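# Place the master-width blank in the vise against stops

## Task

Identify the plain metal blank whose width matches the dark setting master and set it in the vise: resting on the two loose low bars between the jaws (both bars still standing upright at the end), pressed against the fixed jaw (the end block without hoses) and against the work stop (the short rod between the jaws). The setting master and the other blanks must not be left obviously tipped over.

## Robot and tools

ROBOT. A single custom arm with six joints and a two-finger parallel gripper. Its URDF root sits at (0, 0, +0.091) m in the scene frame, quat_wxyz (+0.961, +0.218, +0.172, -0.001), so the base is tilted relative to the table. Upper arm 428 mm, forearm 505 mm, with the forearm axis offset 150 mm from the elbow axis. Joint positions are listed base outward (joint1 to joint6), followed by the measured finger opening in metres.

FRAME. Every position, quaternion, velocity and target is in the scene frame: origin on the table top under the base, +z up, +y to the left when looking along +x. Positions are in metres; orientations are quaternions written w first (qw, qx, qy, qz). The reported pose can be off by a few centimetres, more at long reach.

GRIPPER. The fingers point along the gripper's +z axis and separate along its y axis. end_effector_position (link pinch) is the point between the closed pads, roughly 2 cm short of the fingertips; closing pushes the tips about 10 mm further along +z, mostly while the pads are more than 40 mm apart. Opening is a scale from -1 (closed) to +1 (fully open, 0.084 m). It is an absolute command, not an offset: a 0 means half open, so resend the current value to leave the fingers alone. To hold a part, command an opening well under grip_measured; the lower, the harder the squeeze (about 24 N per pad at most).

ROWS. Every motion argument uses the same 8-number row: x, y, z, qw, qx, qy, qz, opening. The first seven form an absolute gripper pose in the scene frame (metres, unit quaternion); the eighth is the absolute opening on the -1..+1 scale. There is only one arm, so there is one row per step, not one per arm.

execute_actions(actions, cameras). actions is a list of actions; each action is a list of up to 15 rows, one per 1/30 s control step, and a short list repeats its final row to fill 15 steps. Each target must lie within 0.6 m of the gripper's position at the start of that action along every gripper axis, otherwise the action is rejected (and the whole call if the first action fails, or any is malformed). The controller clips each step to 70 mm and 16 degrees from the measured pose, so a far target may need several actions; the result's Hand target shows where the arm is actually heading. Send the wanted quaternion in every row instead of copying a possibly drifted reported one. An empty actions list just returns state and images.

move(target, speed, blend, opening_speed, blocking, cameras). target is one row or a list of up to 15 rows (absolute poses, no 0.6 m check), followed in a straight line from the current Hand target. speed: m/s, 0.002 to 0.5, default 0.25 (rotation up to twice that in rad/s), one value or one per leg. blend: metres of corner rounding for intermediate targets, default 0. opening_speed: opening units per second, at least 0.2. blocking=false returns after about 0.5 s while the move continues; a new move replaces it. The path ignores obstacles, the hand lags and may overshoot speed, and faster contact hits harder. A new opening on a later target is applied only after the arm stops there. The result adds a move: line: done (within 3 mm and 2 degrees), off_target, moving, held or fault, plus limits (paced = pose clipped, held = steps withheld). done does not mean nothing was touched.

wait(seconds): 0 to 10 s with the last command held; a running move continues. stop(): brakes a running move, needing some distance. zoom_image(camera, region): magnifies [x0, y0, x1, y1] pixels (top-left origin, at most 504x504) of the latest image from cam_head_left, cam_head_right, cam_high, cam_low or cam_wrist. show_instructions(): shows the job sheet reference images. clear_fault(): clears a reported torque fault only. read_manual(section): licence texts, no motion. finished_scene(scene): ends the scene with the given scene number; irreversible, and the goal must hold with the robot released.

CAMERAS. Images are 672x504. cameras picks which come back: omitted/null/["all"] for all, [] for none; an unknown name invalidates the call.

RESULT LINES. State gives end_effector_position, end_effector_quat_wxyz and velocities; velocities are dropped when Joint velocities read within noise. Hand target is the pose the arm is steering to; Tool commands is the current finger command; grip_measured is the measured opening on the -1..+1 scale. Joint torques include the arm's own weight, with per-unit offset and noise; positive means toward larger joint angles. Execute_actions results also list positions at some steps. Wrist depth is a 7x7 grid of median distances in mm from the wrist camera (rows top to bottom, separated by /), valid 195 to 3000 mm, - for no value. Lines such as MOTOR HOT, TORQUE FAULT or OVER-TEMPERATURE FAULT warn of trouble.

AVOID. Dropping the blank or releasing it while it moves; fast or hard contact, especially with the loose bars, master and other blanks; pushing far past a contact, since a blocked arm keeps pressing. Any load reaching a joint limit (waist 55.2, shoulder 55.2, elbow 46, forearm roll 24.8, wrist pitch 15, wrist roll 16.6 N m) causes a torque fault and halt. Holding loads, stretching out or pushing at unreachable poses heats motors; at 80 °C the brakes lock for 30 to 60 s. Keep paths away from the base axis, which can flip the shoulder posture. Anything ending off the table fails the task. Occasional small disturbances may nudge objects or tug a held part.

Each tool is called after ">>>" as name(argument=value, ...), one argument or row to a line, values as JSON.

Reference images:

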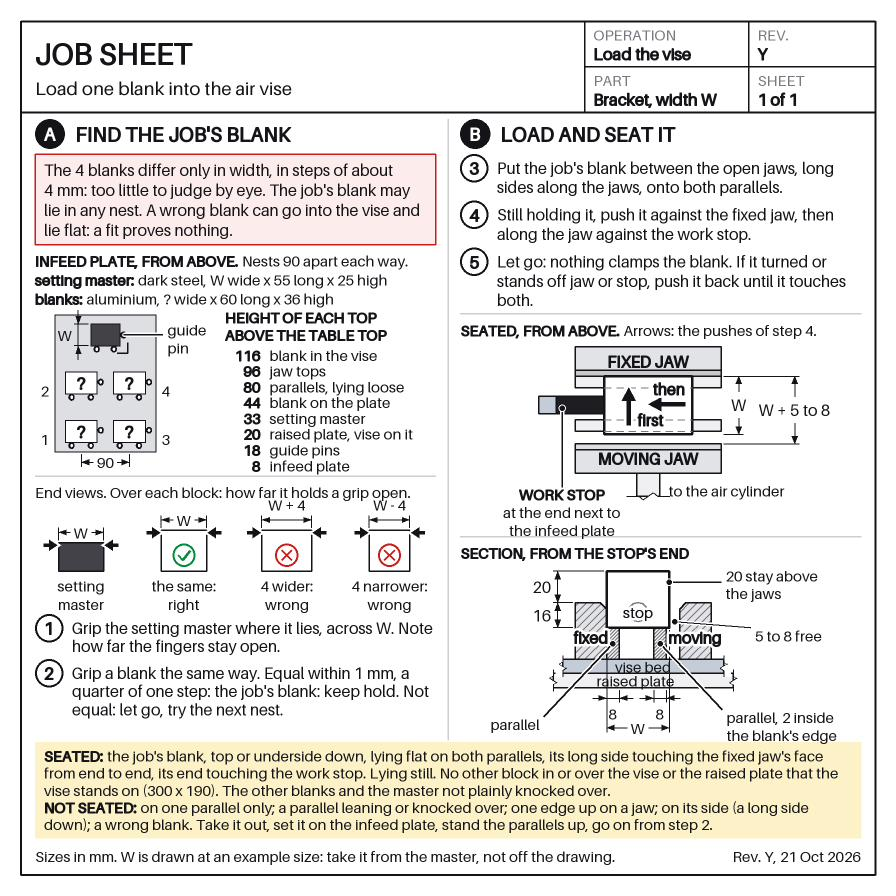

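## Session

>>> move(
  target=[0.52, 0.0, 0.42, 0, 1, 0, 0, 1],
  cameras=["cam_wrist"],
)

Scene clock: 2.37 s.
end_effector_position=(+0.5201, +0.0000, +0.4199) grip_measured=+1.00 end_effector_quat_wxyz=(+0.000, +1.000, +0.000, +0.000)
Joint positions: [0.751 0.241 -0.806 -0.613 -1.175 1.028 0.084]
Joint velocities: within noise
Joint torques (N m): [3.04 4.36 -25.95 0.43 0.24 0.02]
Wrist depth (mm): [552 549 549 552 549 551 548 / 550 549 549 551 551 548 549 / 552 541 543 552 550 487 473 / 552 529 544 554 550 493 456 / 553 545 545 551 552 506 492 / 553 537 509 554 553 532 458 / 555 556 556 555 555 534 457]
Hand target: +0.5200, +0.0000, +0.4200; +0.000, +1.000, +0.000, +0.000
Off the commanded pose: 0.000 m, 0 deg.
move: done
Images, in order (width x height): cam_wrist 672x504.

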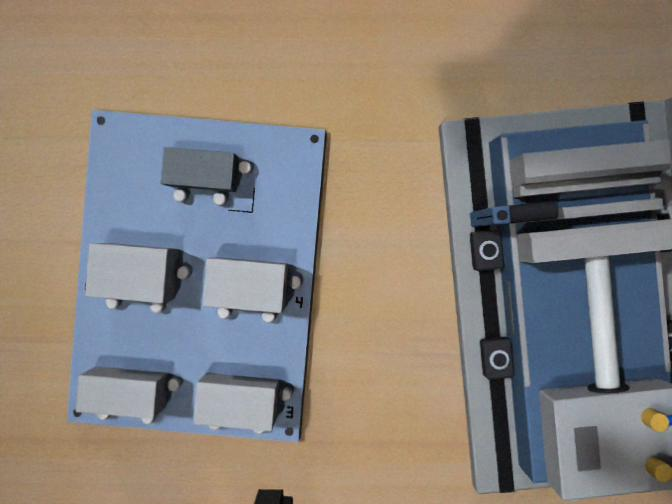

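>>> move(
  target=[
    [0.643,0.140,0.12,0,0.7343,0.6788,0,1],
    [0.643,0.140,0.041,0,0.7343,0.6788,0,1],
    [0.643,0.140,0.041,0,0.7343,0.6788,0,-0.7],
  ],
  blend=[0.03,0,0],
  opening_speed=2,
  cameras=["cam_wrist"],
)

>>> move(
  target=[
    [0.643,0.140,0.041,0,0.7343,0.6788,0,1],
    [0.643,0.140,0.1,0,0.7343,0.6788,0,1],
    [0.470,0.199,0.1,0,0.7343,0.6788,0,1],
    [0.470,0.199,0.046,0,0.7343,0.6788,0,1],
    [0.470,0.199,0.046,0,0.7343,0.6788,0,-0.7],
  ],
  opening_speed=2,
  blend=[0,0.03,0.03,0,0],
  cameras=["cam_wrist"],
)

Scene clock: 27.30 s.
end_effector_position=(+0.6431, +0.1400, +0.0411) grip_measured=-0.36 end_effector_quat_wxyz=(+0.000, +0.734, +0.679, +0.000)
Joint positions: [0.438 -0.636 -1.085 -1.111 -0.617 -0.072 0.028]
Joint velocities: within noise
Joint torques (N m): [14.4 30.29 -14.12 0.5 0.01 0.09]
Wrist depth (mm): [- - - - - - - / - - - - - - - / - - - - - - - / - - - - - - - / - - - - - - - / - - - - - - - / - - - - - - -]
Hand target: +0.6430, +0.1400, +0.0410; +0.000, +0.734, +0.679, +0.000
Off the commanded pose: 0.000 m, 0 deg.
move: done
Images, in order (width x height): cam_wrist 672x504.

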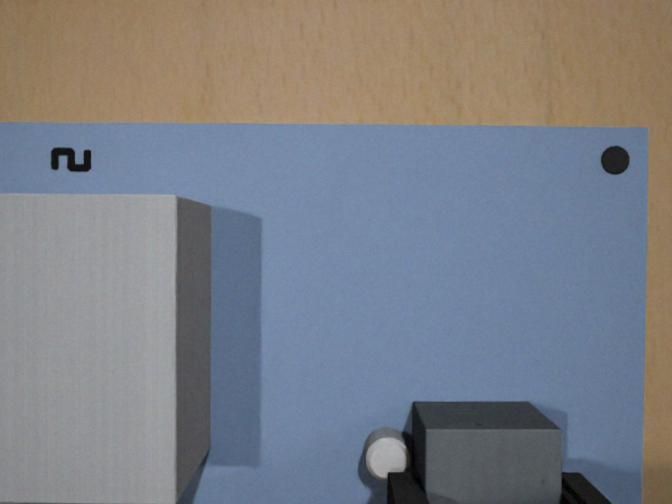

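Scene clock: 31.50 s.
end_effector_position=(+0.4700, +0.1990, +0.0460) grip_measured=-0.36 end_effector_quat_wxyz=(+0.000, +0.734, +0.679, +0.000)
Joint positions: [0.654 -0.631 -0.816 -1.3 -0.586 0.406 0.029]
Joint velocities: within noise
Joint torques (N m): [12.9 25.33 -12.76 0.3 0.14 0.02]
Wrist depth (mm): [- - - - - - - / - - - - - - - / - - - - - - - / - - - - - - - / - - - - - - - / - - - - - - - / - - - - - - -]
Hand target: +0.4700, +0.1990, +0.0460; +0.000, +0.734, +0.679, +0.000
Off the commanded pose: 0.000 m, 0 deg.
move: done; blend cut to 0.0295 m at target 2, 0.027 m at target 3
Images, in order (width x height): cam_wrist 672x504.

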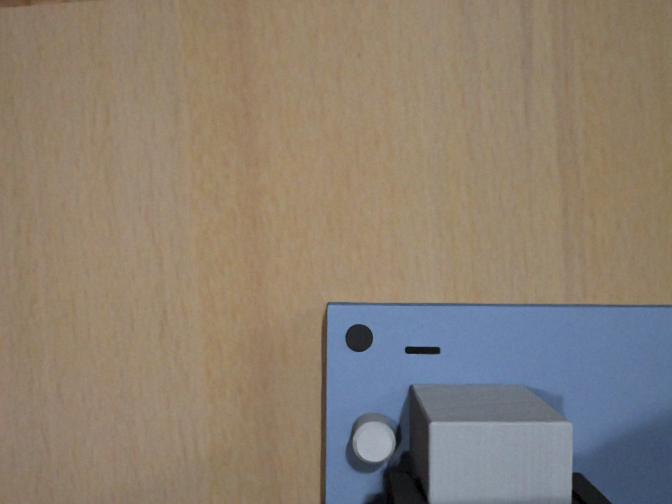

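>>> move(
  target=[
    [0.470,0.199,0.25,0,0.7343,0.6788,0,-0.8],
    [0.61,-0.21,0.25,0,0.6782,0.7349,0,-0.8],
  ],
  blend=0.06,
  speed=0.35,
  cameras=["cam_wrist"],
)

Scene clock: 46.40 s.
end_effector_position=(+0.6100, -0.2099, +0.2500) grip_measured=-0.36 end_effector_quat_wxyz=(+0.000, +0.678, +0.735, +0.000)
Joint positions: [0.061 0.183 -0.802 -0.684 -0.765 -1.142 0.029]
Joint velocities: within noise
Joint torques (N m): [3.69 18.88 -24.39 0.87 0.15 0.05]
Wrist depth (mm): [380 380 380 380 380 380 378 / 361 360 360 360 359 378 379 / 285 322 320 321 300 321 380 / 285 297 299 294 301 320 381 / 286 320 322 322 301 321 381 / 364 358 346 363 363 362 381 / 384 384 - - - 382 382]
Hand target: +0.6100, -0.2100, +0.2500; +0.000, +0.678, +0.735, +0.000
Off the commanded pose: 0.000 m, 0 deg.
move: done; limits=paced
Images, in order (width x height): cam_wrist 672x504.

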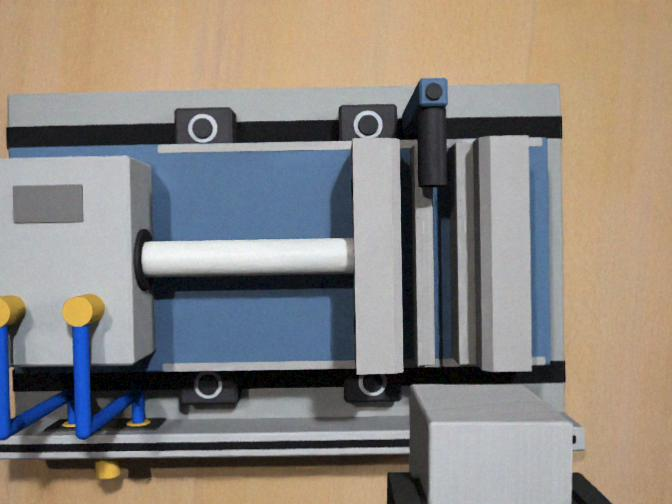

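>>> move(
  target=[0.6155,-0.1593,0.15,0,0.6749,0.7379,0,-0.8],
  cameras=["cam_wrist"],
)

>>> zoom_image(
  camera="cam_wrist",
  region=[310, 204, 610, 504],
)

Scene clock: 59.77 s.
end_effector_position=(+0.6155, -0.1593, +0.1501) grip_measured=-0.36 end_effector_quat_wxyz=(+0.000, +0.675, +0.738, +0.000)
Joint positions: [0.065 -0.03 -0.785 -0.884 -0.603 -0.89 0.029]
Joint velocities: within noise
Joint torques (N m): [5.89 23.49 -19.65 0.56 0.19 0.01]
Wrist depth (mm): [281 280 280 280 279 280 279 / 280 280 280 280 280 280 280 / 261 261 260 261 260 260 280 / 222 221 221 221 - 220 281 / 221 221 221 - 221 201 281 / 209 205 203 - - - 281 / 208 223 222 - - - 281]
Hand target: +0.6155, -0.1593, +0.1500; +0.000, +0.675, +0.738, +0.000
Off the commanded pose: 0.000 m, 0 deg.
move: done
Images, in order (width x height): cam_wrist 672x504.

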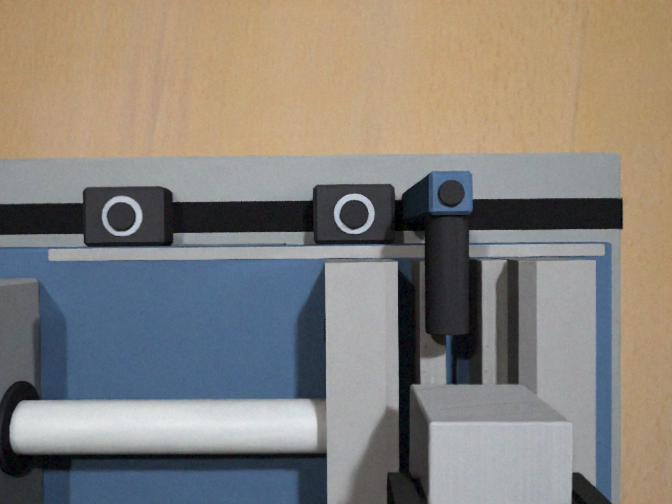

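Scaled by 1.680 from the camera's 672x504 image, which has a finer 960x720 frame.

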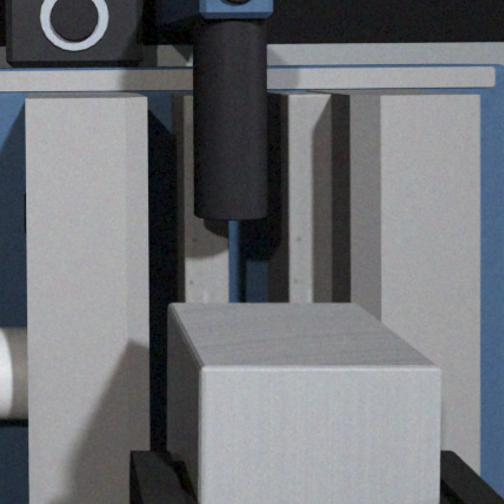

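>>> move(
  target=[
    [0.6173,-0.1591,0.125,0,0.6749,0.7379,0,-0.8],
    [0.6173,-0.1591,0.1176,0,0.6749,0.7379,0,-0.8],
    [0.6223,-0.1587,0.1178,0,0.6749,0.7379,0,-0.8],
    [0.6211,-0.1457,0.1178,0,0.6749,0.7379,0,-0.8],
  ],
  speed=[0.12,0.03,0.03,0.03],
  blend=[0.003,0,0,0],
  cameras=["cam_wrist"],
)

Scene clock: 75.40 s.
end_effector_position=(+0.6197, -0.1471, +0.1177) grip_measured=-0.35 end_effector_quat_wxyz=(+0.000, +0.675, +0.738, -0.004)
Joint positions: [0.061 -0.112 -0.802 -0.962 -0.57 -0.8 0.029]
Joint velocities: within noise
Joint torques (N m): [13.04 22.27 -27.64 0.42 9.94 0.56]
Wrist depth (mm): [248 247 247 247 246 246 245 / 248 248 247 247 247 246 246 / 248 248 248 247 247 247 246 / 213 228 228 212 - 227 227 / - - - - - - 247 / - - - - - - 248 / - - - - - - 248]
Hand target: +0.6211, -0.1457, +0.1178; +0.000, +0.675, +0.738, +0.000
Off the commanded pose: 0.002 m, 0 deg.
move: done
Images, in order (width x height): cam_wrist 672x504.

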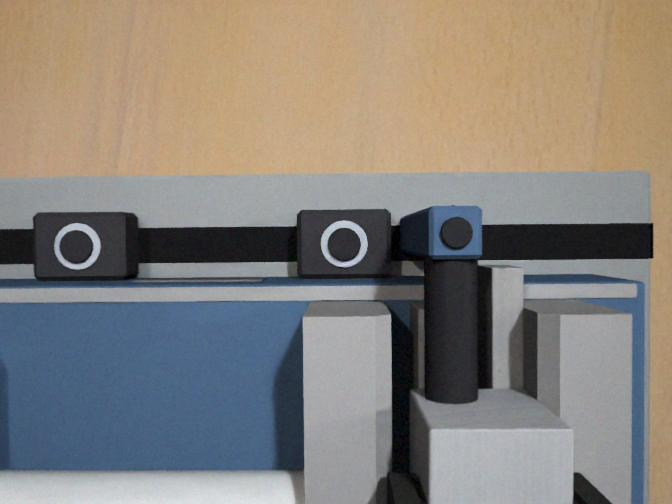

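>>> move(
  target=[
    [0.6199,-0.1470,0.1178,0,0.6749,0.7379,0,-0.8],
    [0.6199,-0.1470,0.1178,0,0.6749,0.7379,0,-0.05],
    [0.620,-0.150,0.16,0,0.6749,0.7379,0,-0.05],
    [0.618,-0.238,0.25,0,0.6749,0.7379,0,-0.05],
  ],
  speed=[0.03,0.03,0.15,0.25],
  blend=[0,0,0.02,0],
  opening_speed=1,
  cameras=["cam_wrist"],
)

>>> zoom_image(
  camera="cam_wrist",
  region=[320, 40, 590, 310],
)

Scene clock: 85.63 s.
end_effector_position=(+0.6180, -0.2379, +0.2499) grip_measured=-0.06 end_effector_quat_wxyz=(+0.000, +0.675, +0.738, +0.000)
Joint positions: [0.003 0.181 -0.832 -0.657 -0.757 -1.232 0.041]
Joint velocities: within noise
Joint torques (N m): [3.24 19.44 -23.44 0.47 0.18 0.01]
Wrist depth (mm): [360 360 360 359 359 378 379 / 284 321 320 319 285 359 378 / 285 299 321 293 264 360 379 / 285 321 321 321 264 360 381 / 286 348 361 346 361 361 381 / 334 383 382 382 382 382 383 / 384 383 383 383 382 382 383]
Hand target: +0.6180, -0.2380, +0.2500; +0.000, +0.675, +0.738, +0.000
Off the commanded pose: 0.000 m, 0 deg.
move: done
Images, in order (width x height): cam_wrist 672x504.

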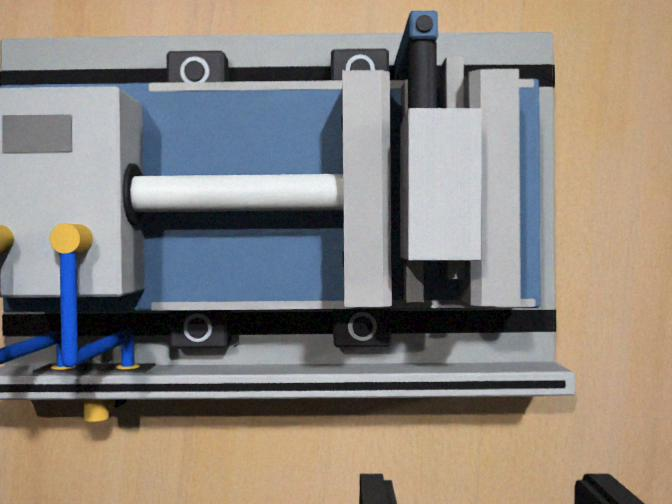

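Scaled by 1.867 from the camera's 672x504 image, which has a finer 960x720 frame.

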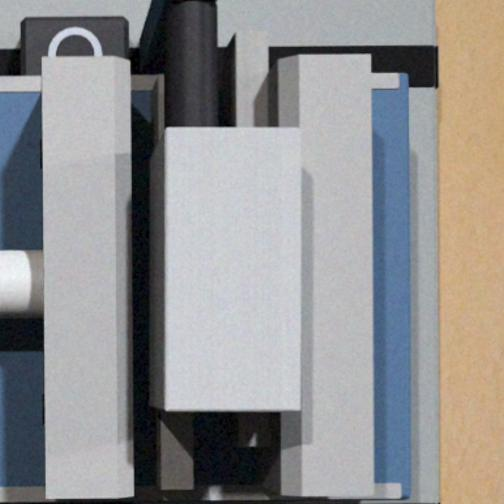

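>>> finished_scene(
  scene=2,
)

The scene is finished: the task was done.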